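# Stack the black plate flat on the white plate

## Task

Set the black plate down so it lies flat on top of the white plate, with no part of it sticking out past the white plate's rim.

## Robot and tools

Robot: two arms, left_arm and right_arm, each ending in an identical five-finger right hand (not mirrored). Calibrated bases in the scene frame: left_arm at (-0.006, +0.536, +0.166) m, right_arm at (-0.089, -0.419, +0.166) m, both nearly unrotated. A post stands behind the arms. Anything that ends up on the floor, or is left off the table, fails the task. Loose objects may occasionally get a brief shove from outside.

Scene frame: origin at table-top height, halfway between the nominal bases; +z up, +x away from the robot over the table, left_arm on the +y side. Reported end_effector_position (m), end_effector_quat_wxyz and velocities use this frame and may be off by a few cm.

Hand point: a point 0.15 m out from the wrist flange along the fingers, 0.05 m in front of the palm. Its +z runs along straightened fingers, +y points out of the palm, +x runs across the palm away from the thumb. Straight fingers extend 0.06-0.07 m past it along +z and sit 0.06 m behind it along -y. A wrist bracket on the little-finger side can collide. With fingers level the wrist may hang up to 0.13 m (palm down) or 0.25 m (palm up) below the point and reach the table first.

The 28-number row (every moving call uses it, all values in [-1, 1]): left_arm dx, dy, dz, rx, ry, rz; left hand little, ring, middle, index, thumb_bend, thumb_turn, force_limit, speed; then the same 14 for right_arm and its hand. Pose numbers are offsets, not poses: measured from that arm's current Hand target, along the Hand target's own axes; 1.0 equals 0.6 m or 180 degrees; rx, ry, rz form one rotation vector. All zeros for an arm's six pose numbers means no new pose request. Finger numbers are absolute targets: +1 open/straight, -1 curled; thumb_turn -1 puts the thumb opposite the fingers, +1 beside the palm. force_limit maps -1..+1 to about 0..10 N at the fingertip (0..15 N for both thumb motors). speed rises from near zero at -1 to full at +0.48 and stays full above. There is no 'unchanged' value: to keep a hand as it is, resend its last executed eight numbers (or, before any were sent, its hand_measured six plus hand_force_limit and hand_speed). For a gentle closing use speed -0.94 or below. With thumb turned in, the hand wraps objects roughly 0.035-0.065 m thick; thumb tip against index pad can pinch light items up to about 0.08 m.

execute_actions(actions, cameras): actions is a list of actions; each action is a list of up to 15 rows (one per 1/30 s step; a short list repeats its final row to step 15). Every row in an action counts from the Hand target at that action's start, so repeating an offset adds it again. cameras: list of names, ["all"], or []; default is all images only when actions is empty.

move(target, speed, blend, stop_force, zero, blocking, cameras): target is one 28-number row or up to 15 rows; every row's offsets count from the same starting Hand targets. Paths are straight, do not avoid obstacles, end together, capped at 10 s. speed: m/s, 0.002-3.2, default 0.25 (turns at twice that in rad/s); one value or one per target. blend: corner rounding in m for lists, default 0 (stop at each). stop_force: 4-120 N, ends an arm's path when its wrist sensor feels that much push against the motion; unreliable while the hand turns; every row must then share the same hand numbers; not allowed with blocking=false. zero (with stop_force only): true re-zeroes moving arms first. blocking=false returns after about 0.5 s while the move continues. The result adds a 'move:' line such as done, off_target, moving, held or fault, plus limits (paced = clipped pose, held = steps withheld).

wait(seconds 0-3600), stop() brakes a running move, zoom_image(camera, region [x0,y0,x1,y1] pixels, at most 504x504) from cam_high, cam_left_wrist or cam_right_wrist, show_instructions(), zero_wrist_force(arm: left_arm or right_arm), finished_scene(scene=1) ends the scene for good; the plate must stay in place afterwards.

Results: Hand target is the last commanded (clipped) pose and the base for next offsets; the hand point often rests a bit short, and a further execute_actions call re-requests it. hand_measured, hand_stopped_by (moving, target, force, stalled, fault) and hand_load_n list six values in motor order; a lost grip shows as load near 0. Wrist force/torque are in the end effector's axes, zeroed at scene start. Joint torques include free-air drive output. Velocities are omitted while joints read within noise. Images: cam_high 504x504, wrist cameras 672x504 fisheye.

Cautions: commanded orientation is clipped to 32 degrees from the measured one per step. Keep the wrist away from its own base's first-joint axis or the arm may swing or the move is refused. Arms are stiff: targets beyond a firm contact, outside force near 150 N, or joint contact torque over limits (elbow 136, wrists 49.1, shoulders 300 N m) stop the arm for 10 s. Arms touching each other can fail the scene; the clearance check does not stop fingers. Avoid drops, releasing moving parts, fast hits, hard finger loads and overheating (motors warn at 70 C, brake at 85 C). Press with slow moves and small stop_force.

Each tool is called after "Call:" as name([rows], argument=value, ...), one row to a line, values as JSON.

Reference images:

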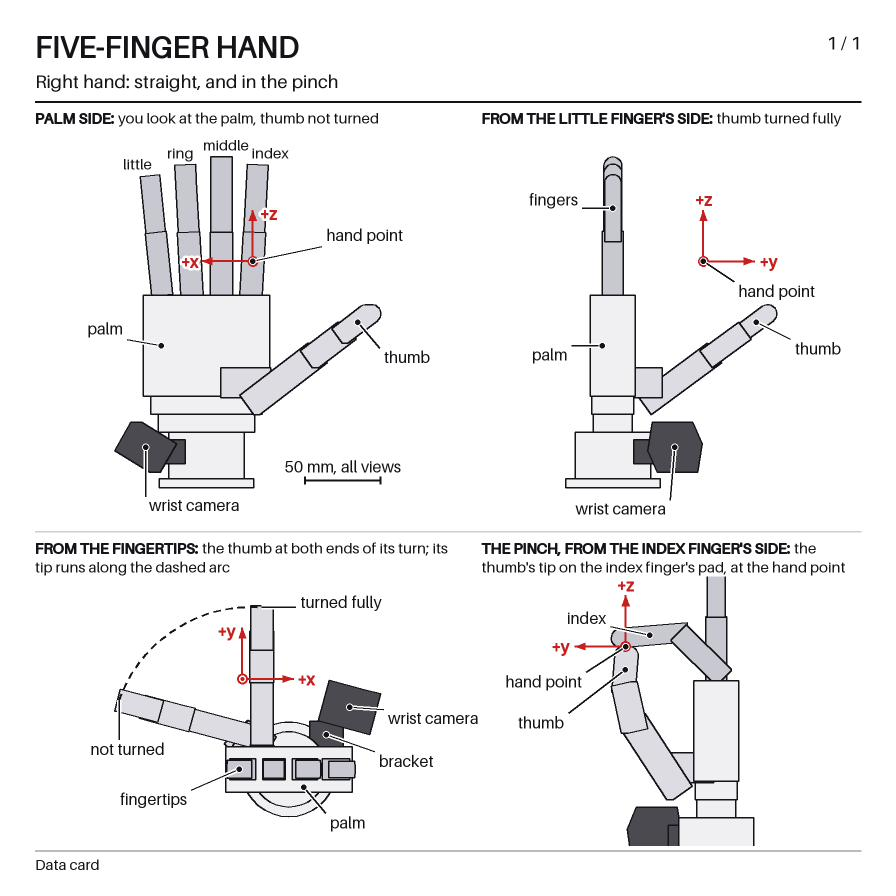

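## Session

Call:
execute_actions(actions=[])

Scene clock: 0.00 s.
left_arm: end_effector_position=(+0.6300, +0.5289, +0.1147) hand_measured=(+1.000, +1.000, +1.000, +1.000, +1.000, +1.000) hand_load_n=(+0.0, +0.0, +0.0, +0.0, +0.0, +0.0) hand_stopped_by=(target, target, target, target, target, target) hand_force_limit=0.00 hand_speed=-0.80 end_effector_quat_wxyz=(-0.177, +0.787, +0.468, +0.360) | right_arm: end_effector_position=(+0.4998, -0.2563, +0.3302) hand_measured=(+1.000, +1.000, +1.000, +1.000, +1.000, +1.000) hand_load_n=(+0.0, +0.0, +0.0, -0.5, +0.0, +0.0) hand_stopped_by=(target, target, target, target, target, target) hand_force_limit=0.00 hand_speed=-0.80 end_effector_quat_wxyz=(-0.095, +0.670, +0.736, -0.023)
Joint positions: left_arm=[-0.604 -0.93 2.098 0.429 0.746 -0.115] | right_arm=[-0.011 -1.2 1.821 1.124 1.481 -0.121]
Joint velocities: within noise
Joint torques (N m): no reading
Wrist force (N): no reading
Wrist torque (N m): no reading
Wrist force, peak (N): no reading
Hand target: left_arm +0.6300, +0.5289, +0.1147; -0.177, +0.787, +0.468, +0.360 | right_arm +0.4998, -0.2563, +0.3302; -0.095, +0.670, +0.736, -0.023

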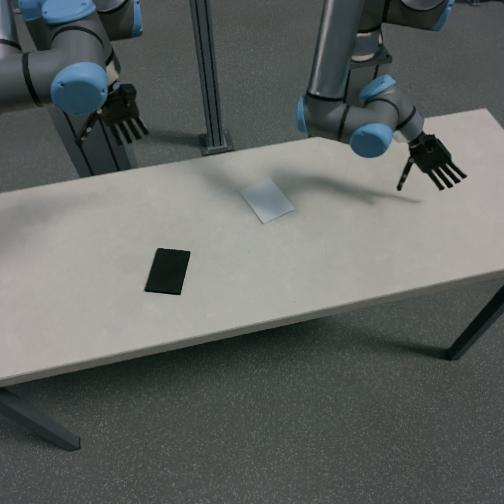

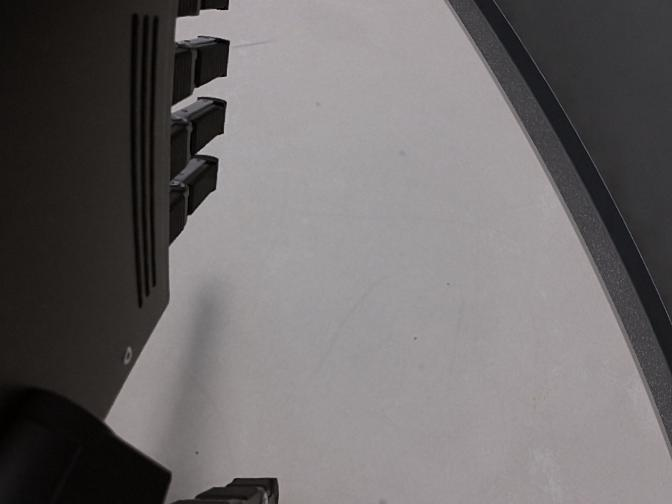

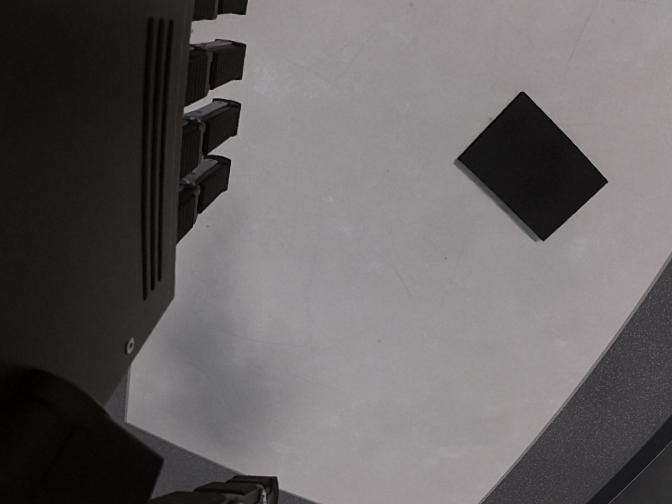

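Call:
zoom_image(camera="cam_high", region=[130, 160, 310, 310])

Call:
zoom_image(camera="cam_right_wrist", region=[420, 60, 640, 270])

Scaled by 2.800.

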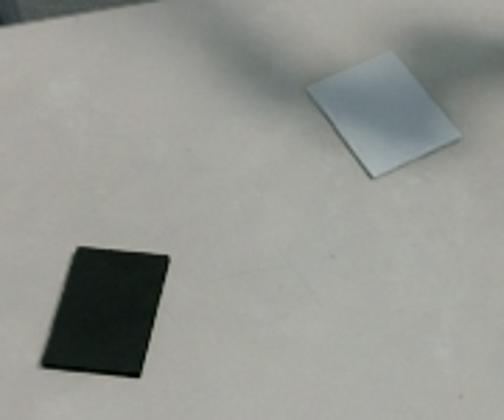

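Scaled by 2.291 from the camera's image (finer frame: 960x720).

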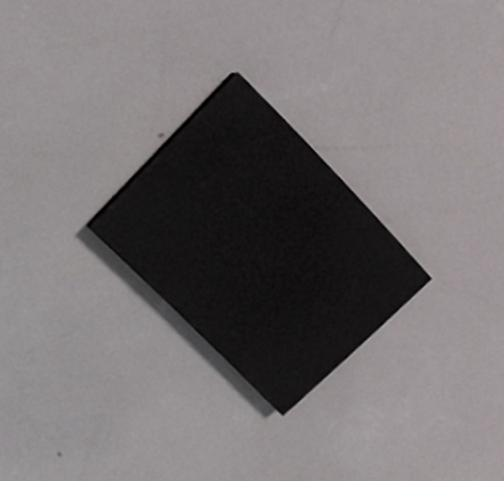

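Call:
move(target=[0,0,0,0,0,0,1,1,1,1,1,1,0,-0.8,0.0925,0.0094,0.0087,-0.053,-0.0325,0.0298,1,1,1,1,1,1,0,-0.8], cameras=["all"])

Scene clock: 60.30 s.
left_arm: end_effector_position=(+0.6300, +0.5289, +0.1147) hand_measured=(+1.000, +1.000, +1.000, +1.000, +1.000, +1.000) hand_load_n=(+0.0, +0.0, +0.0, +0.0, +0.0, +0.0) hand_stopped_by=(target, target, target, target, target, target) hand_force_limit=0.00 hand_speed=-0.80 end_effector_quat_wxyz=(-0.177, +0.787, +0.468, +0.360) | right_arm: end_effector_position=(+0.4998, -0.2003, +0.3302) hand_measured=(+1.000, +1.000, +1.000, +1.000, +1.000, +1.000) hand_load_n=(+0.0, +0.0, +0.0, +0.0, +0.0, +0.0) hand_stopped_by=(target, target, target, target, target, target) hand_force_limit=0.00 hand_speed=-0.80 end_effector_quat_wxyz=(+0.000, +0.707, +0.707, -0.001)
Joint positions: left_arm=[-0.604 -0.93 2.098 0.429 0.746 -0.115] | right_arm=[0.148 -1.225 1.83 0.966 1.571 0.14]
Joint torques (N m): left_arm=[-0.48 -65.69 -12.94 4.28 -1.88 0.41] | right_arm=[9.12 -39.99 -43.74 5.75 -2.64 2.17]
Wrist force (N): left_arm=[-0.1 0.1 0.1] | right_arm=[-0.5 0.3 0.5]
Wrist torque (N m): left_arm=[0.01 0.00 0.00] | right_arm=[0.01 -0.02 0.07]
Wrist force, peak (N): left_arm=[-0.7 -0.1 -0.3] | right_arm=[-2.1 0.5 -0.6]
Hand target: left_arm +0.6300, +0.5289, +0.1147; -0.177, +0.787, +0.468, +0.360 | right_arm +0.4998, -0.2002, +0.3302; +0.000, +0.707, +0.707, -0.001
Off the commanded pose: left_arm 0.000 m, 0 deg | right_arm 0.000 m, 0 deg.
move: done

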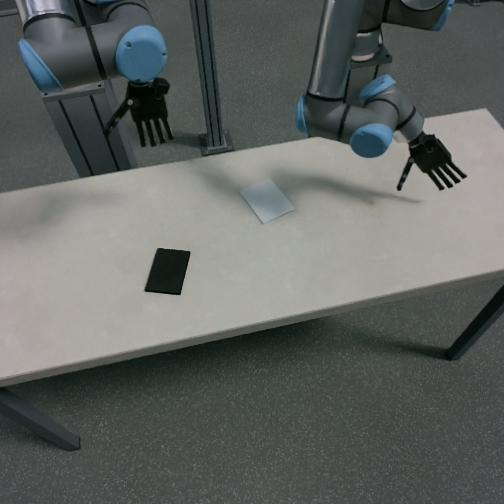

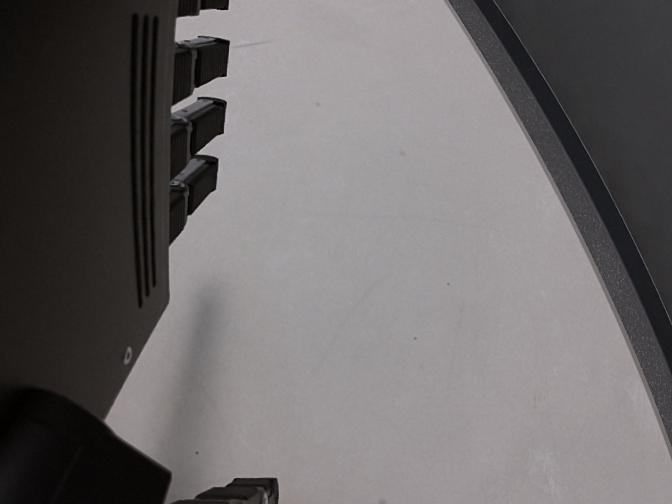

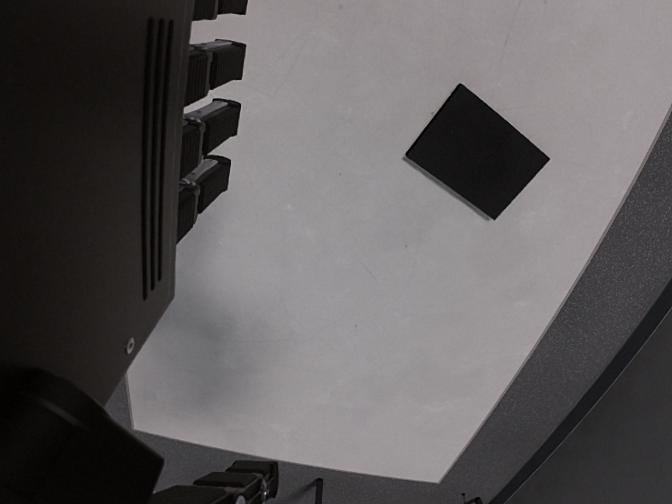

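Call:
move(target=[0,0,0,0,0,0,1,1,1,1,1,1,0,-0.8,0,0,0,0,0,0.683,1,1,1,1,1,1,0,-0.8], speed=0.4, cameras=["all"])

Scene clock: 107.57 s.
left_arm: end_effector_position=(+0.6300, +0.5289, +0.1147) hand_measured=(+1.000, +1.000, +1.000, +1.000, +1.000, +1.000) hand_load_n=(+0.0, -0.5, +0.0, +0.0, +0.0, +0.0) hand_stopped_by=(target, target, target, target, target, target) hand_force_limit=0.00 hand_speed=-0.80 end_effector_quat_wxyz=(-0.177, +0.787, +0.468, +0.360) | right_arm: end_effector_position=(+0.4999, -0.2003, +0.3302) hand_measured=(+1.000, +1.000, +1.000, +1.000, +1.000, +1.000) hand_load_n=(+0.0, +0.0, +0.0, +0.0, +0.0, +0.0) hand_stopped_by=(target, target, target, target, target, target) hand_force_limit=0.00 hand_speed=-0.80 end_effector_quat_wxyz=(+0.000, +0.959, -0.284, +0.000)
Joint positions: left_arm=[-0.604 -0.93 2.098 0.429 0.746 -0.115] | right_arm=[0.128 -1.064 1.587 1.05 1.571 2.265]
Joint torques (N m): left_arm=[-0.28 -66.21 -12.66 4.09 -1.79 0.17] | right_arm=[15.57 -71.27 -27.37 6.5 2.51 1.75]
Wrist force (N): left_arm=[-0.1 0.1 -0.1] | right_arm=[-0.5 0.7 0.0]
Wrist torque (N m): left_arm=[0.03 0.01 0.00] | right_arm=[0.14 0.01 0.18]
Wrist force, peak (N): left_arm=[-0.3 0.4 -0.7] | right_arm=[-0.3 1.1 -0.1]
Hand target: left_arm +0.6300, +0.5289, +0.1147; -0.177, +0.787, +0.468, +0.360 | right_arm +0.4998, -0.2002, +0.3302; +0.000, +0.959, -0.284, +0.000
Off the commanded pose: left_arm 0.000 m, 0 deg | right_arm 0.000 m, 0 deg.
move: done

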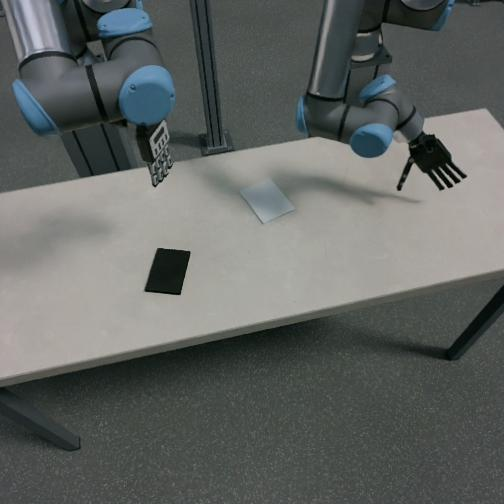

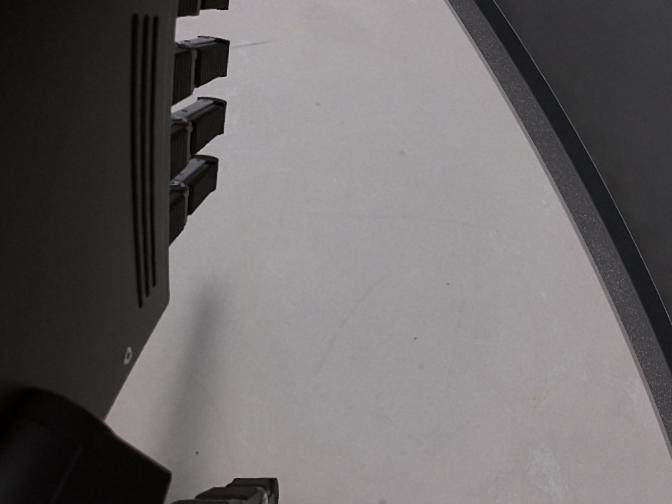

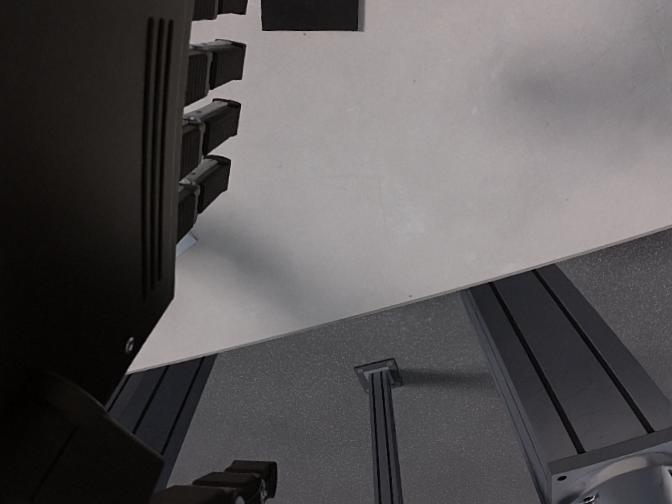

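Call:
move(target=[0,0,0,0,0,0,1,1,1,1,1,1,0,-0.8,-0.0137,-0.469,0,0,0,0,1,1,1,1,1,1,0,-0.8], speed=0.4, cameras=["cam_right_wrist"])

Scene clock: 118.40 s.
left_arm: end_effector_position=(+0.6300, +0.5289, +0.1147) hand_measured=(+1.000, +1.000, +1.000, +1.000, +1.000, +1.000) hand_load_n=(+0.0, +0.0, +0.0, +0.0, +0.0, +0.0) hand_stopped_by=(target, target, target, target, target, target) hand_force_limit=0.00 hand_speed=-0.80 end_effector_quat_wxyz=(-0.177, +0.787, +0.468, +0.360) | right_arm: end_effector_position=(+0.6461, +0.0402, +0.3299) hand_measured=(+1.000, +1.000, +1.000, +1.000, +1.000, +1.000) hand_load_n=(+0.0, +0.0, +0.0, +0.0, +0.0, +0.0) hand_stopped_by=(target, target, target, target, target, target) hand_force_limit=0.00 hand_speed=-0.80 end_effector_quat_wxyz=(+0.000, +0.959, -0.284, +0.000)
Joint positions: left_arm=[-0.604 -0.93 2.098 0.429 0.746 -0.115] | right_arm=[0.378 -0.668 0.896 1.344 1.571 2.515]
Joint torques (N m): left_arm=[-0.13 -65.88 -12.85 4.25 -1.79 0.06] | right_arm=[-4.16 -88.35 -50.05 1.92 2.76 -3.45]
Wrist force (N): left_arm=[0.0 -0.2 -0.1] | right_arm=[-0.6 1.0 0.2]
Wrist torque (N m): left_arm=[-0.02 0.02 -0.01] | right_arm=[0.13 0.06 0.09]
Wrist force, peak (N): left_arm=[-0.4 0.3 -0.3] | right_arm=[-0.2 4.0 -0.6]
Hand target: left_arm +0.6300, +0.5289, +0.1147; -0.177, +0.787, +0.468, +0.360 | right_arm +0.6461, +0.0403, +0.3299; +0.000, +0.959, -0.284, +0.000
Off the commanded pose: left_arm 0.000 m, 0 deg | right_arm 0.000 m, 0 deg.
move: done

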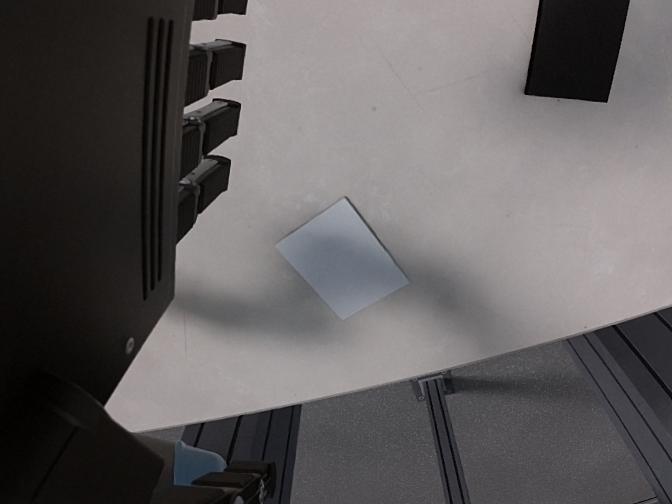

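Call:
zoom_image(camera="cam_right_wrist", region=[260, 180, 430, 340])

Call:
zoom_image(camera="cam_right_wrist", region=[500, 0, 660, 120])

Scaled by 2.965 from the camera's image (finer frame: 960x720).

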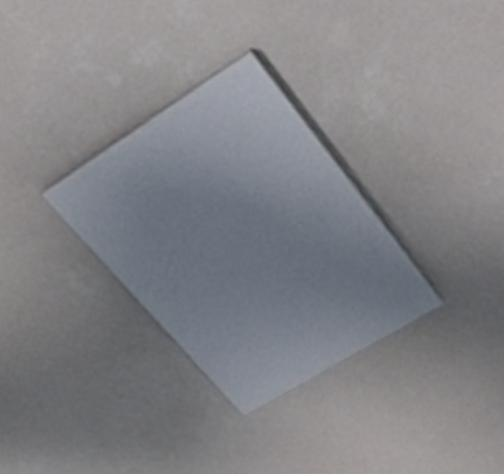

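Scaled by 3.150 from the camera's image (finer frame: 960x720).

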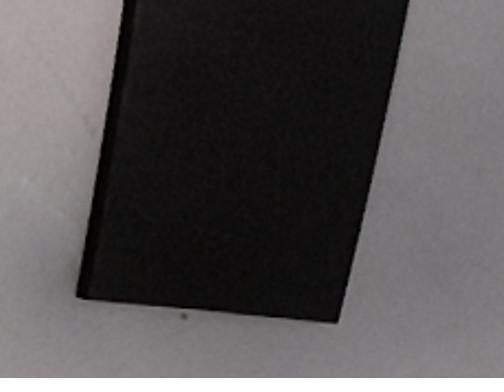

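Call:
move(target=[0,0,0,0,0,0,1,1,1,1,1,1,0,-0.8,0.514,0.382,0,0,0,0,1,1,1,1,1,1,0,-0.8], speed=0.4, cameras=["cam_right_wrist"])

Scene clock: 173.83 s.
left_arm: end_effector_position=(+0.6300, +0.5289, +0.1147) hand_measured=(+1.000, +1.000, +1.000, +1.000, +1.000, +1.000) hand_load_n=(+0.0, +0.0, +0.0, +0.0, +0.0, +0.0) hand_stopped_by=(target, target, target, target, target, target) hand_force_limit=0.00 hand_speed=-0.80 end_effector_quat_wxyz=(-0.177, +0.787, +0.468, +0.360) | right_arm: end_effector_position=(+0.7800, -0.3198, +0.3299) hand_measured=(+1.000, +1.000, +1.000, +1.000, +1.000, +1.000) hand_load_n=(+0.0, +0.0, +0.0, +0.0, +0.0, +0.0) hand_stopped_by=(target, target, target, target, target, target) hand_force_limit=0.00 hand_speed=-0.80 end_effector_quat_wxyz=(+0.000, +0.959, -0.284, -0.001)
Joint positions: left_arm=[-0.604 -0.93 2.098 0.429 0.746 -0.115] | right_arm=[-0.035 -0.662 0.885 1.349 1.571 2.102]
Joint torques (N m): left_arm=[0.67 -66.47 -13.08 4.11 -1.95 0] | right_arm=[-10.24 -118.38 -31.58 0.36 -3.6 1.17]
Wrist force (N): left_arm=[-0.2 0.0 -0.6] | right_arm=[-0.6 0.7 -0.3]
Wrist torque (N m): left_arm=[0.04 0.04 -0.01] | right_arm=[0.13 0.05 -0.09]
Wrist force, peak (N): left_arm=[0.0 -0.1 -0.7] | right_arm=[-3.3 -0.9 -0.1]
Hand target: left_arm +0.6300, +0.5289, +0.1147; -0.177, +0.787, +0.468, +0.360 | right_arm +0.7800, -0.3199, +0.3300; +0.000, +0.959, -0.284, +0.000
Off the commanded pose: left_arm 0.000 m, 0 deg | right_arm 0.000 m, 0 deg.
move: done

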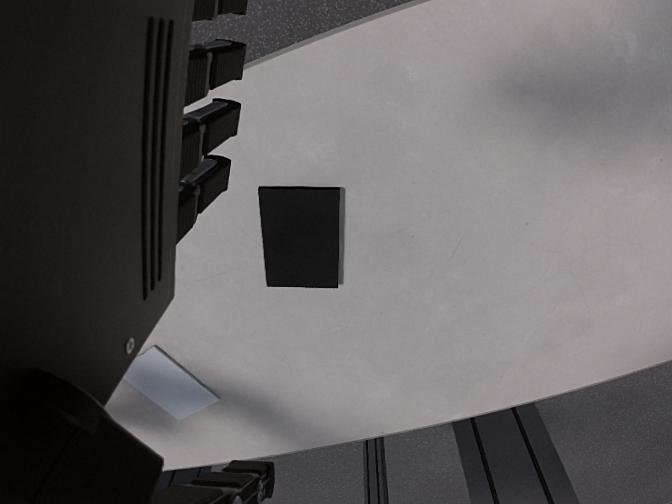

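Call:
zoom_image(camera="cam_right_wrist", region=[240, 170, 360, 310])

Call:
move(target=[0,0,0,0,0,0,1,1,1,1,1,1,0,-0.8,-0.5627,0.0107,0,0,0,-0.98,1,1,1,1,1,1,0,-0.8], speed=0.5, cameras=["cam_right_wrist"])

Scaled by 3.600 from the camera's image (finer frame: 960x720).

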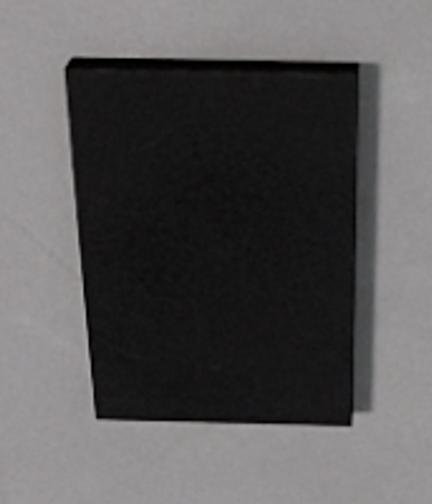

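Scene clock: 180.53 s.
left_arm: end_effector_position=(+0.6300, +0.5289, +0.1147) hand_measured=(+1.000, +1.000, +1.000, +1.000, +1.000, +1.000) hand_load_n=(+0.0, +0.0, +0.0, +0.0, +0.0, +0.0) hand_stopped_by=(target, target, target, target, target, target) hand_force_limit=0.00 hand_speed=-0.80 end_effector_quat_wxyz=(-0.177, +0.787, +0.468, +0.360) | right_arm: end_effector_position=(+0.4933, -0.1414, +0.3302) hand_measured=(+1.000, +1.000, +1.000, +1.000, +1.000, +1.000) hand_load_n=(+0.0, +0.0, +0.0, +0.0, +0.0, +0.0) hand_stopped_by=(target, target, target, target, target, target) hand_force_limit=0.00 hand_speed=-0.80 end_effector_quat_wxyz=(+0.000, +0.314, +0.949, +0.000)
Joint positions: left_arm=[-0.604 -0.93 2.098 0.429 0.746 -0.115] | right_arm=[0.146 -1.235 1.845 0.962 1.571 -0.795]
Joint torques (N m): left_arm=[0.61 -65.99 -12.53 4.35 -1.99 -0.1] | right_arm=[-14.04 -39.17 -42.84 6.37 -3.19 -2.58]
Wrist force (N): left_arm=[-0.1 0.0 -0.1] | right_arm=[-0.3 0.7 -0.2]
Wrist torque (N m): left_arm=[0.00 0.02 0.00] | right_arm=[0.11 -0.01 -0.07]
Wrist force, peak (N): left_arm=[-0.2 0.0 -0.8] | right_arm=[0.6 1.5 -0.4]
Hand target: left_arm +0.6300, +0.5289, +0.1147; -0.177, +0.787, +0.468, +0.360 | right_arm +0.4933, -0.1414, +0.3302; +0.000, +0.314, +0.949, +0.000
Off the commanded pose: left_arm 0.000 m, 0 deg | right_arm 0.000 m, 0 deg.
move: done

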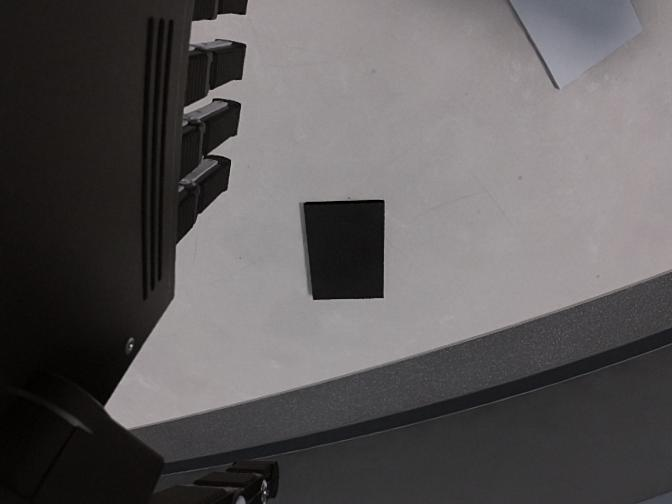

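Call:
zoom_image(camera="cam_right_wrist", region=[285, 180, 405, 320])

Call:
zoom_image(camera="cam_right_wrist", region=[500, 0, 660, 120])

Scaled by 3.600 from the camera's image (finer frame: 960x720).

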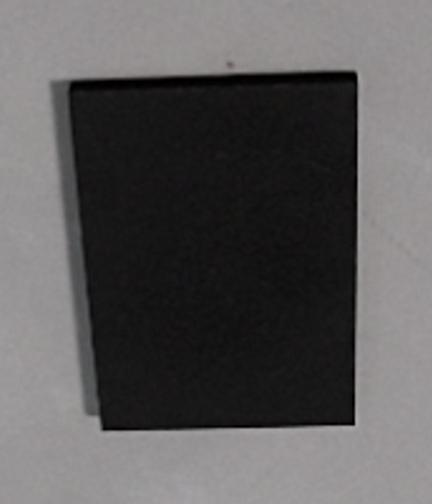

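Scaled by 3.150 from the camera's image (finer frame: 960x720).

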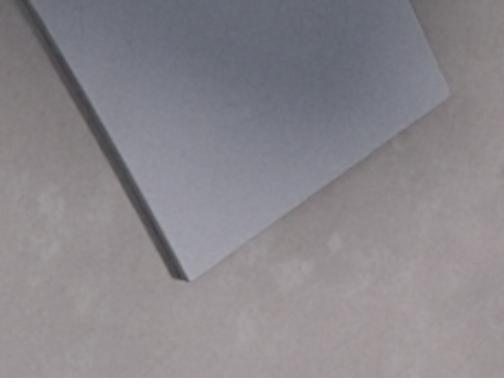

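Call:
move(target=[0,0,0,0,0,0,1,1,1,1,1,1,0,-0.8,-0.2652,0.0587,0.133,0,0,0.905,-1,-1,0.8,0.8,1,-1,0,0], speed=0.5, cameras=["cam_right_wrist"])

Call:
move(target=[0,0,0,0,0,0,1,1,1,1,1,1,0,-0.8,0,0,0,0.275,0,0,-1,-1,0.8,0.8,1,-1,0,0], speed=0.4, cameras=["all"])

Scene clock: 301.50 s.
left_arm: end_effector_position=(+0.6300, +0.5289, +0.1147) hand_measured=(+1.000, +1.000, +1.000, +1.000, +1.000, +1.000) hand_load_n=(+0.0, +0.0, +0.0, +0.0, +0.0, +0.0) hand_stopped_by=(target, target, target, target, target, target) hand_force_limit=0.00 hand_speed=-0.80 end_effector_quat_wxyz=(-0.177, +0.787, +0.468, +0.360) | right_arm: end_effector_position=(+0.6421, -0.2082, +0.2502) hand_measured=(-1.000, -1.000, +0.800, +0.800, +1.000, -1.000) hand_load_n=(+0.0, -0.5, +0.0, +0.0, +0.0, +0.0) hand_stopped_by=(target, target, target, target, target, target) hand_force_limit=0.00 hand_speed=0.00 end_effector_quat_wxyz=(+0.000, +0.986, -0.169, -0.001)
Joint positions: left_arm=[-0.604 -0.93 2.098 0.429 0.746 -0.115] | right_arm=[0.114 -0.813 1.313 1.072 1.571 2.016]
Joint torques (N m): left_arm=[-1.14 -66.75 -12.94 4.42 -1.77 -0.04] | right_arm=[15.39 -106.78 -24.69 1.49 2.42 1.75]
Wrist force (N): left_arm=[-0.1 -0.1 -0.2] | right_arm=[-0.2 0.4 0.1]
Wrist torque (N m): left_arm=[-0.01 0.03 -0.01] | right_arm=[0.10 -0.03 0.15]
Wrist force, peak (N): left_arm=[-0.2 -0.3 -0.9] | right_arm=[-0.3 1.0 -0.8]
Hand target: left_arm +0.6300, +0.5289, +0.1147; -0.177, +0.787, +0.468, +0.360 | right_arm +0.6420, -0.2081, +0.2502; +0.000, +0.986, -0.169, +0.000
Off the commanded pose: left_arm 0.000 m, 0 deg | right_arm 0.000 m, 0 deg.
move: done

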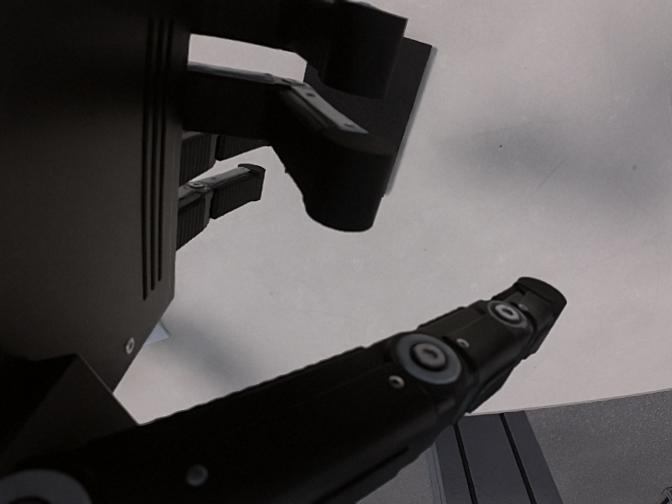

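Scene clock: 303.13 s.
left_arm: end_effector_position=(+0.6300, +0.5289, +0.1147) hand_measured=(+1.000, +1.000, +1.000, +1.000, +1.000, +1.000) hand_load_n=(+0.0, +0.0, +0.0, +0.0, +0.0, +0.0) hand_stopped_by=(target, target, target, target, target, target) hand_force_limit=0.00 hand_speed=-0.80 end_effector_quat_wxyz=(-0.177, +0.787, +0.468, +0.360) | right_arm: end_effector_position=(+0.6420, -0.2081, +0.2501) hand_measured=(-1.000, -1.000, +0.800, +0.800, +1.000, -1.000) hand_load_n=(+0.0, +0.0, +0.0, +0.0, +0.0, +0.0) hand_stopped_by=(target, target, target, target, target, target) hand_force_limit=0.00 hand_speed=0.00 end_effector_quat_wxyz=(-0.412, +0.895, -0.154, +0.070)
Joint positions: left_arm=[-0.604 -0.93 2.098 0.429 0.746 -0.115] | right_arm=[-0.174 -0.953 1.623 0.721 0.722 1.809]
Joint torques (N m): left_arm=[-0.86 -66.16 -12.14 4.29 -1.74 -0.04] | right_arm=[4.65 -79.88 -40.9 7.82 -4.19 3]
Wrist force (N): left_arm=[0.0 0.1 -0.4] | right_arm=[0.2 -1.2 0.2]
Wrist torque (N m): left_arm=[0.03 0.03 -0.01] | right_arm=[-0.04 -0.09 -0.14]
Wrist force, peak (N): left_arm=[0.1 0.2 -0.8] | right_arm=[-0.1 -1.2 0.8]
Hand target: left_arm +0.6300, +0.5289, +0.1147; -0.177, +0.787, +0.468, +0.360 | right_arm +0.6420, -0.2081, +0.2502; -0.412, +0.895, -0.154, +0.070
Off the commanded pose: left_arm 0.000 m, 0 deg | right_arm 0.000 m, 0 deg.
move: done

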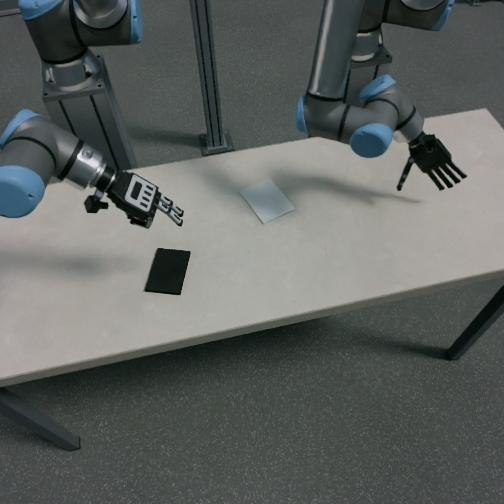

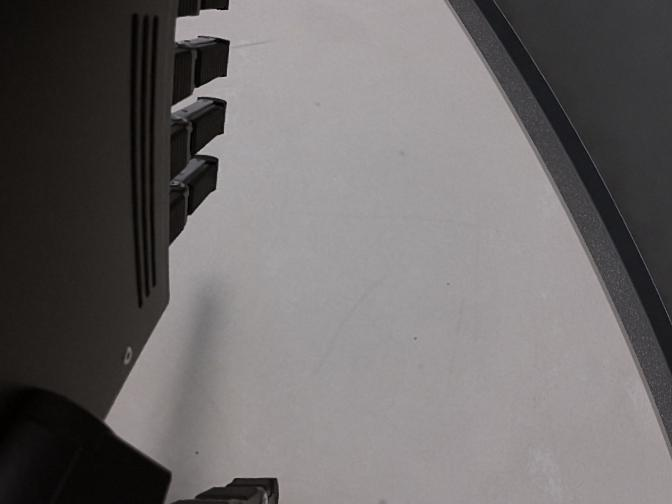

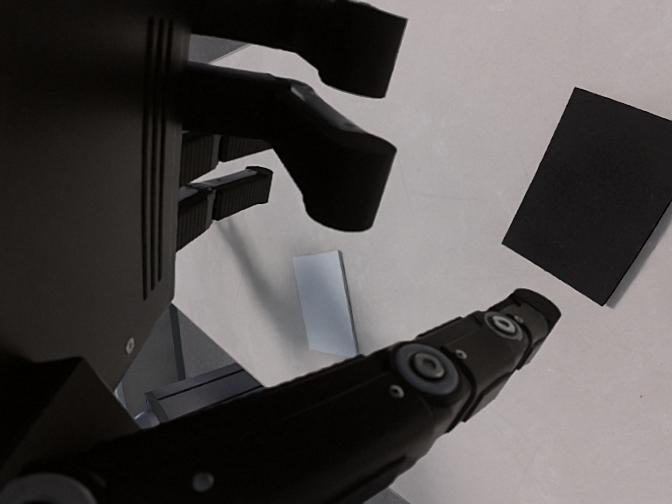

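Call:
move(target=[0,0,0,0,0,0,1,1,1,1,1,1,0,-0.8,0.0142,0.2333,0.1883,0,0,0,-1,-1,0.8,0.8,1,-1,0,0], speed=0.2, cameras=["all"])

Scene clock: 325.47 s.
left_arm: end_effector_position=(+0.6300, +0.5289, +0.1147) hand_measured=(+1.000, +1.000, +1.000, +1.000, +1.000, +1.000) hand_load_n=(+0.0, -0.5, +0.0, +0.0, +0.0, +0.0) hand_stopped_by=(target, target, target, target, target, target) hand_force_limit=0.00 hand_speed=-0.80 end_effector_quat_wxyz=(-0.177, +0.787, +0.468, +0.360) | right_arm: end_effector_position=(+0.6484, -0.2158, +0.0705) hand_measured=(-1.000, -1.000, +0.800, +0.800, +1.000, -1.000) hand_load_n=(+0.0, +0.0, +0.0, +0.0, +0.0, +0.0) hand_stopped_by=(target, target, target, target, target, target) hand_force_limit=0.00 hand_speed=0.00 end_effector_quat_wxyz=(-0.412, +0.895, -0.154, +0.071)
Joint positions: left_arm=[-0.604 -0.93 2.098 0.429 0.746 -0.115] | right_arm=[-0.184 -0.737 1.637 0.501 0.72 1.795]
Joint torques (N m): left_arm=[1.15 -65.89 -13.06 4.19 -2.01 -0.12] | right_arm=[7.91 -82.54 -14.3 7.35 -4.52 2.64]
Wrist force (N): left_arm=[-0.2 0.1 -0.2] | right_arm=[0.1 -0.7 1.0]
Wrist torque (N m): left_arm=[0.03 0.05 -0.01] | right_arm=[-0.03 -0.09 0.05]
Wrist force, peak (N): left_arm=[-0.4 -0.3 -0.8] | right_arm=[0.3 -2.9 -0.7]
Hand target: left_arm +0.6300, +0.5289, +0.1147; -0.177, +0.787, +0.468, +0.360 | right_arm +0.6482, -0.2157, +0.0704; -0.412, +0.895, -0.154, +0.070
Off the commanded pose: left_arm 0.000 m, 0 deg | right_arm 0.000 m, 0 deg.
move: done

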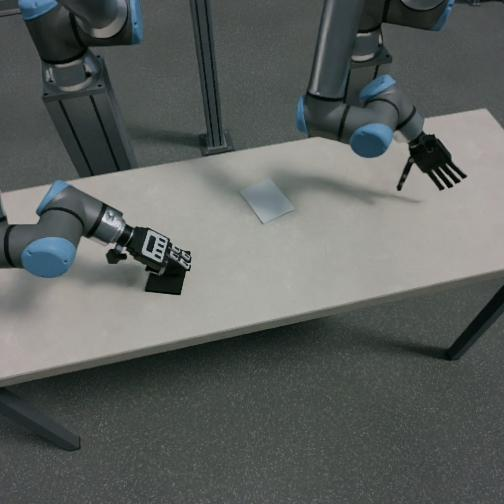

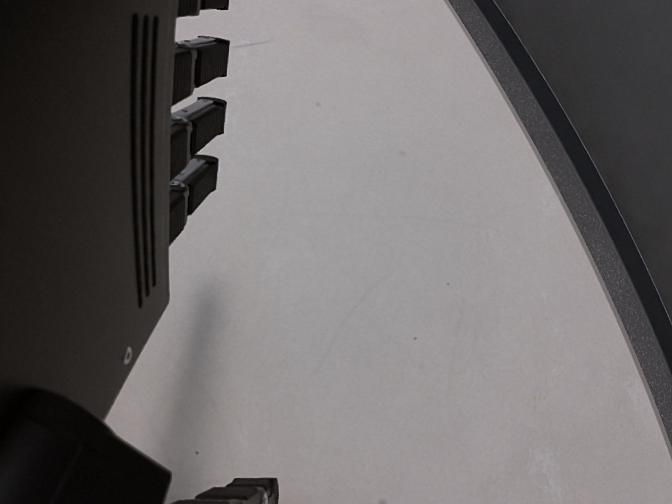

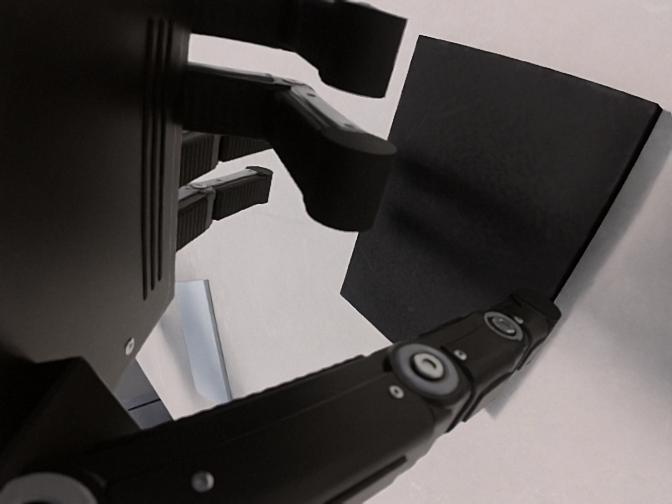

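Call:
zoom_image(camera="cam_right_wrist", region=[300, 10, 672, 420])

Scaled by 1.229 from the camera's image (finer frame: 960x720).

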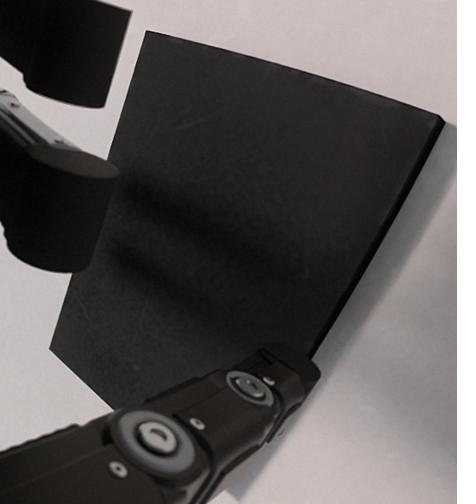

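Call:
move(target=[0,0,0,0,0,0,1,1,1,1,1,1,0,-0.8,0,0.061,0.0324,0,0,0,-1,-1,0.8,0.8,1,-1,0,0], speed=0.05, stop_force=6, cameras=["cam_right_wrist"])

Scene clock: 362.23 s.
left_arm: end_effector_position=(+0.6300, +0.5289, +0.1147) hand_measured=(+1.000, +1.000, +1.000, +1.000, +1.000, +1.000) hand_load_n=(+0.0, +0.5, +0.0, +0.0, +0.0, +0.0) hand_stopped_by=(target, target, target, target, target, target) hand_force_limit=0.00 hand_speed=-0.80 end_effector_quat_wxyz=(-0.177, +0.787, +0.468, +0.360) | right_arm: end_effector_position=(+0.6452, -0.2242, +0.0300) hand_measured=(-1.000, -1.000, +0.800, +0.800, +1.000, -1.000) hand_load_n=(+0.0, +0.0, +0.0, +0.0, +0.0, +0.0) hand_stopped_by=(target, target, target, target, target, target) hand_force_limit=0.00 hand_speed=0.00 end_effector_quat_wxyz=(-0.412, +0.895, -0.154, +0.070)
Joint positions: left_arm=[-0.604 -0.93 2.098 0.429 0.746 -0.115] | right_arm=[-0.197 -0.685 1.638 0.463 0.718 1.776]
Joint torques (N m): left_arm=[-0.68 -66.43 -12.42 4.25 -1.85 -0.21] | right_arm=[9.57 -102.01 -32.16 8.44 -2.9 3.12]
Wrist force (N): left_arm=[-0.1 0.2 -0.6] | right_arm=[-0.1 -0.9 0.7]
Wrist torque (N m): left_arm=[0.06 0.04 0.00] | right_arm=[-0.04 -0.05 0.02]
Wrist force, peak (N): left_arm=[0.0 0.3 -0.9] | right_arm=[-0.2 -1.9 0.6]
Hand target: left_arm +0.6300, +0.5289, +0.1147; -0.177, +0.787, +0.468, +0.360 | right_arm +0.6452, -0.2242, +0.0300; -0.412, +0.895, -0.154, +0.070
Off the commanded pose: left_arm 0.000 m, 0 deg | right_arm 0.000 m, 0 deg.
move: done

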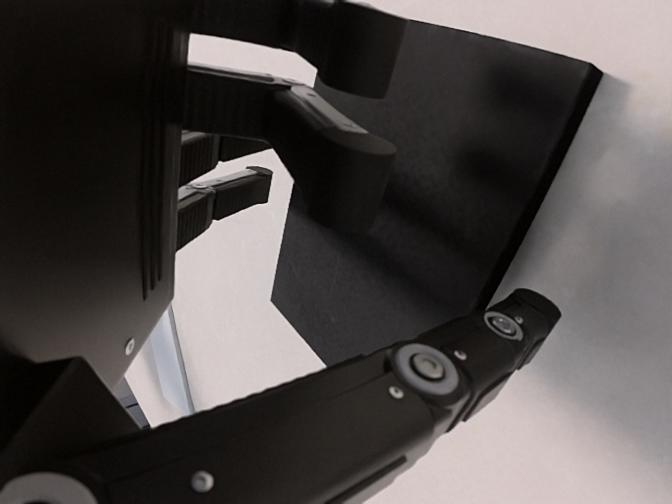

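Call:
zoom_image(camera="cam_right_wrist", region=[170, 100, 420, 330])

Call:
zoom_image(camera="cam_right_wrist", region=[440, 40, 640, 420])

Scaled by 2.016 from the camera's image (finer frame: 960x720).

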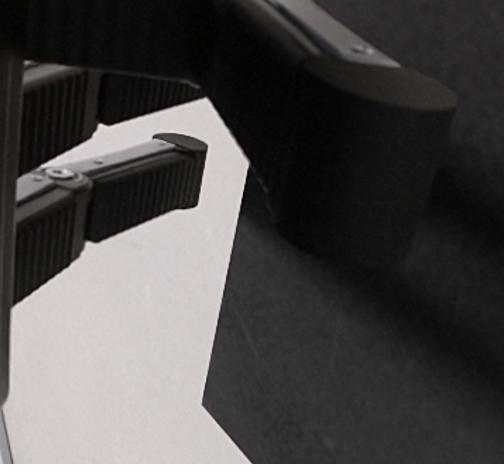

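Scaled by 1.326 from the camera's image (finer frame: 960x720).

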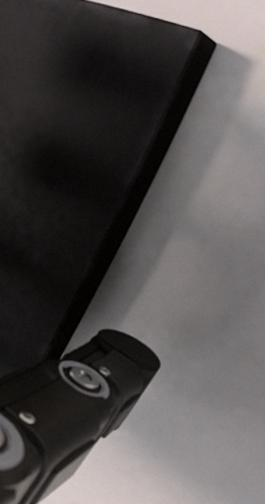

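Call:
move(target=[0,0,0,0,0,0,1,1,1,1,1,1,0,-0.8,0,0.0253,0.0216,0,0,0,-1,-1,0.8,0.8,1,-1,0,0], speed=0.01, stop_force=4, cameras=["cam_right_wrist"])

Scene clock: 370.70 s.
left_arm: end_effector_position=(+0.6300, +0.5289, +0.1147) hand_measured=(+1.000, +1.000, +1.000, +1.000, +1.000, +1.000) hand_load_n=(+0.0, -0.5, +0.0, +0.0, +0.0, +0.0) hand_stopped_by=(target, target, target, target, target, target) hand_force_limit=0.00 hand_speed=-0.80 end_effector_quat_wxyz=(-0.177, +0.787, +0.468, +0.360) | right_arm: end_effector_position=(+0.6451, -0.2242, +0.0180) hand_measured=(-1.000, -1.000, +0.800, +0.800, +1.000, -1.000) hand_load_n=(+0.0, +0.0, +0.0, +0.0, +0.0, +0.0) hand_stopped_by=(target, target, target, target, target, target) hand_force_limit=0.00 hand_speed=0.00 end_effector_quat_wxyz=(-0.412, +0.895, -0.154, +0.070)
Joint positions: left_arm=[-0.604 -0.93 2.098 0.429 0.746 -0.115] | right_arm=[-0.197 -0.669 1.635 0.45 0.718 1.776]
Joint torques (N m): left_arm=[0.54 -67.25 -12.53 4.17 -1.62 -0.14] | right_arm=[4.59 -99.33 -10.18 7.59 1.87 0.76]
Wrist force (N): left_arm=[-0.4 0.2 -0.5] | right_arm=[-0.1 -4.3 -2.0]
Wrist torque (N m): left_arm=[0.05 0.08 -0.02] | right_arm=[-0.26 -0.06 0.01]
Wrist force, peak (N): left_arm=[-0.3 -0.3 -0.8] | right_arm=[-0.7 -10.8 -7.2]
Hand target: left_arm +0.6300, +0.5289, +0.1147; -0.177, +0.787, +0.468, +0.360 | right_arm +0.6451, -0.2242, +0.0180; -0.412, +0.895, -0.154, +0.070 (not the last commanded pose)
Off the commanded pose: left_arm 0.000 m, 0 deg | right_arm 0.008 m, 0 deg.
move: contact (right_arm)

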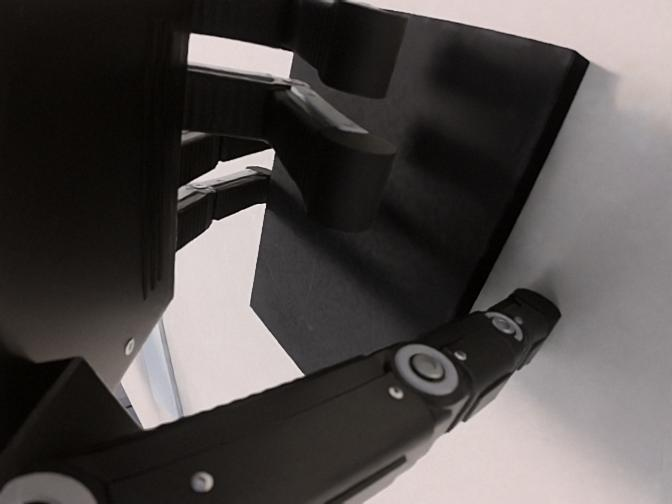

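Call:
move([
  [0,0,0,0,0,0,1,1,1,1,1,1,0,-0.8,0,-0.0013,-0.0011,0,0,0,-1,-1,0.8,0.8,1,-1,0,0],
  [0,0,0,0,0,0,1,1,1,1,1,1,0,-0.8,0,-0.0013,-0.0011,0,0,0,-1,-1,0.8,0.4,1,-1,-0.2,-0.94],
], speed=0.02, cameras=["cam_right_wrist"])

Scene clock: 384.13 s.
left_arm: end_effector_position=(+0.6300, +0.5289, +0.1147) hand_measured=(+1.000, +1.000, +1.000, +1.000, +1.000, +1.000) hand_load_n=(+0.0, +0.0, +0.0, +0.0, +0.5, +0.0) hand_stopped_by=(target, target, target, target, target, target) hand_force_limit=0.00 hand_speed=-0.80 end_effector_quat_wxyz=(-0.177, +0.787, +0.468, +0.360) | right_arm: end_effector_position=(+0.6451, -0.2242, +0.0190) hand_measured=(-1.000, -1.000, +0.800, +0.554, +1.000, -1.000) hand_load_n=(+0.0, +0.0, +0.0, +5.0, +0.0, +0.0) hand_stopped_by=(target, target, target, force, target, target) hand_force_limit=-0.20 hand_speed=-0.94 end_effector_quat_wxyz=(-0.412, +0.895, -0.154, +0.070)
Joint positions: left_arm=[-0.604 -0.93 2.098 0.429 0.746 -0.115] | right_arm=[-0.197 -0.67 1.635 0.451 0.718 1.776]
Joint torques (N m): left_arm=[-0.28 -67.56 -12.51 4.22 -1.85 -0.43] | right_arm=[10.5 -65.81 -27.55 1.36 2.31 3.09]
Wrist force (N): left_arm=[-0.1 -0.1 -0.2] | right_arm=[-0.2 -5.5 -0.5]
Wrist torque (N m): left_arm=[-0.01 0.03 -0.01] | right_arm=[0.26 -0.05 0.00]
Wrist force, peak (N): left_arm=[-0.1 -0.1 -1.1] | right_arm=[-0.1 -5.9 -1.0]
Hand target: left_arm +0.6300, +0.5289, +0.1147; -0.177, +0.787, +0.468, +0.360 | right_arm +0.6451, -0.2242, +0.0190; -0.412, +0.895, -0.154, +0.070
Off the commanded pose: left_arm 0.000 m, 0 deg | right_arm 0.000 m, 0 deg.
move: done

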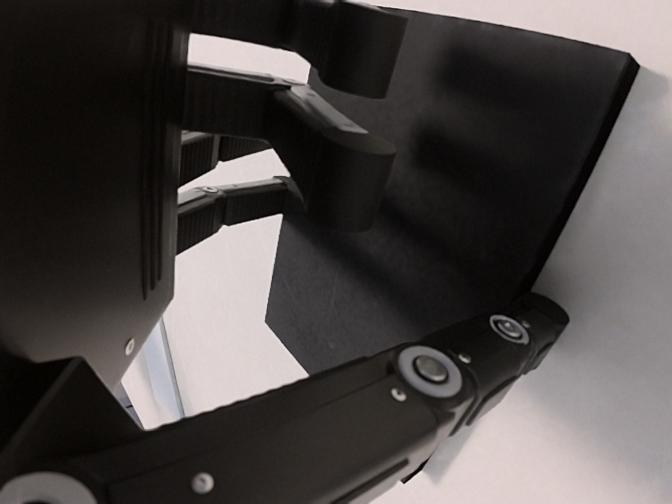

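Call:
move(target=[0,0,0,0,0,0,1,1,1,1,1,1,0,-0.8,0,0,0,0,0,0,-1,-1,0.8,0.3,1,-1,0.6,-0.94], cameras=["cam_right_wrist"])

Scene clock: 399.70 s.
left_arm: end_effector_position=(+0.6300, +0.5289, +0.1147) hand_measured=(+1.000, +1.000, +1.000, +1.000, +1.000, +1.000) hand_load_n=(+0.0, +0.0, +0.0, +0.0, +0.0, +0.0) hand_stopped_by=(target, target, target, target, target, target) hand_force_limit=0.00 hand_speed=-0.80 end_effector_quat_wxyz=(-0.177, +0.787, +0.468, +0.360) | right_arm: end_effector_position=(+0.6451, -0.2242, +0.0190) hand_measured=(-1.000, -1.000, +0.800, +0.544, +1.000, -1.000) hand_load_n=(+0.0, +0.0, -0.5, +8.0, +0.0, +0.0) hand_stopped_by=(target, target, target, force, target, target) hand_force_limit=0.60 hand_speed=-0.94 end_effector_quat_wxyz=(-0.412, +0.895, -0.154, +0.070)
Joint positions: left_arm=[-0.604 -0.93 2.098 0.429 0.746 -0.115] | right_arm=[-0.197 -0.67 1.635 0.451 0.718 1.776]
Joint torques (N m): left_arm=[0.32 -66.06 -12.72 4.13 -1.69 -0.32] | right_arm=[10.6 -66.82 -28.88 1.09 2.45 2.92]
Wrist force (N): left_arm=[0.0 -0.1 -0.5] | right_arm=[-0.2 -8.0 -1.4]
Wrist torque (N m): left_arm=[0.01 0.03 0.00] | right_arm=[0.43 -0.07 0.00]
Wrist force, peak (N): left_arm=[-0.1 0.0 -1.1] | right_arm=[-0.4 -9.0 -1.7]
Hand target: left_arm +0.6300, +0.5289, +0.1147; -0.177, +0.787, +0.468, +0.360 | right_arm +0.6451, -0.2242, +0.0190; -0.412, +0.895, -0.154, +0.070
Off the commanded pose: left_arm 0.000 m, 0 deg | right_arm 0.000 m, 0 deg.
move: done

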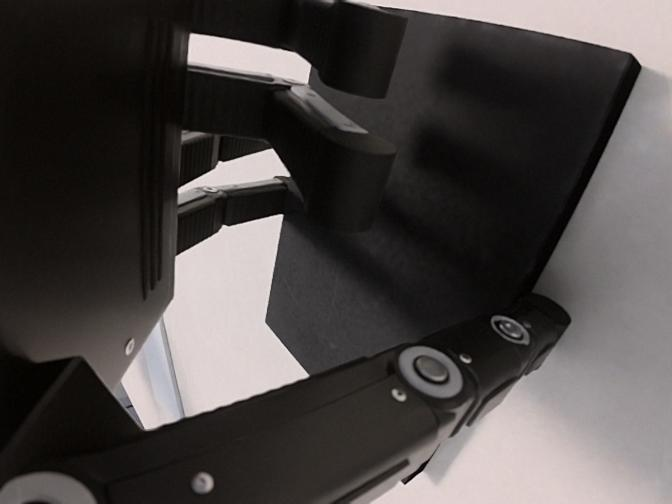

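Call:
move(target=[0,0,0,0,0,0,1,1,1,1,1,1,0,-0.8,0,-0.0051,-0.0043,0,0,0,-1,-1,0.8,0.3,1,-1,0.6,-0.94], speed=0.01, cameras=["cam_right_wrist","cam_high"])

Scene clock: 404.33 s.
left_arm: end_effector_position=(+0.6300, +0.5289, +0.1147) hand_measured=(+1.000, +1.000, +1.000, +1.000, +1.000, +1.000) hand_load_n=(+0.0, +0.0, +0.0, +0.0, +0.0, -0.5) hand_stopped_by=(target, target, target, target, target, target) hand_force_limit=0.00 hand_speed=-0.80 end_effector_quat_wxyz=(-0.177, +0.787, +0.468, +0.360) | right_arm: end_effector_position=(+0.6452, -0.2242, +0.0231) hand_measured=(-1.000, -1.000, +0.800, +0.544, +1.000, -1.000) hand_load_n=(+0.0, +0.0, +0.0, +0.0, +0.0, +0.0) hand_stopped_by=(target, target, target, force, target, target) hand_force_limit=0.60 hand_speed=-0.94 end_effector_quat_wxyz=(-0.412, +0.895, -0.154, +0.070)
Joint positions: left_arm=[-0.604 -0.93 2.098 0.429 0.746 -0.115] | right_arm=[-0.197 -0.675 1.636 0.455 0.718 1.776]
Joint torques (N m): left_arm=[0.53 -66.56 -11.96 4.3 -1.68 -0.34] | right_arm=[11.71 -88.66 -11.14 6.91 0.92 3.46]
Wrist force (N): left_arm=[0.2 -0.3 -0.5] | right_arm=[-0.2 -1.1 0.8]
Wrist torque (N m): left_arm=[-0.02 0.00 0.00] | right_arm=[-0.07 -0.04 -0.01]
Wrist force, peak (N): left_arm=[0.1 -0.2 -1.0] | right_arm=[-0.1 -9.0 -2.0]
Hand target: left_arm +0.6300, +0.5289, +0.1147; -0.177, +0.787, +0.468, +0.360 | right_arm +0.6452, -0.2242, +0.0230; -0.412, +0.895, -0.154, +0.070
Off the commanded pose: left_arm 0.000 m, 0 deg | right_arm 0.000 m, 0 deg.
move: done
Images, in order (width x height): cam_high 504x504, cam_right_wrist 672x504.

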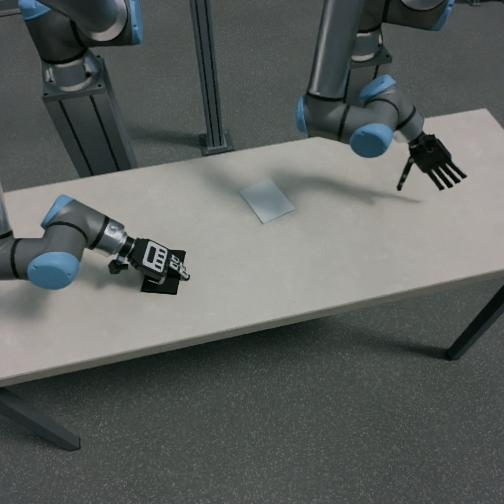

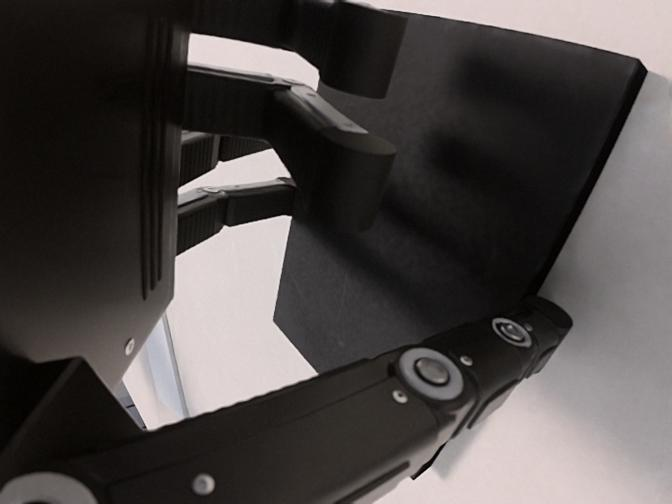

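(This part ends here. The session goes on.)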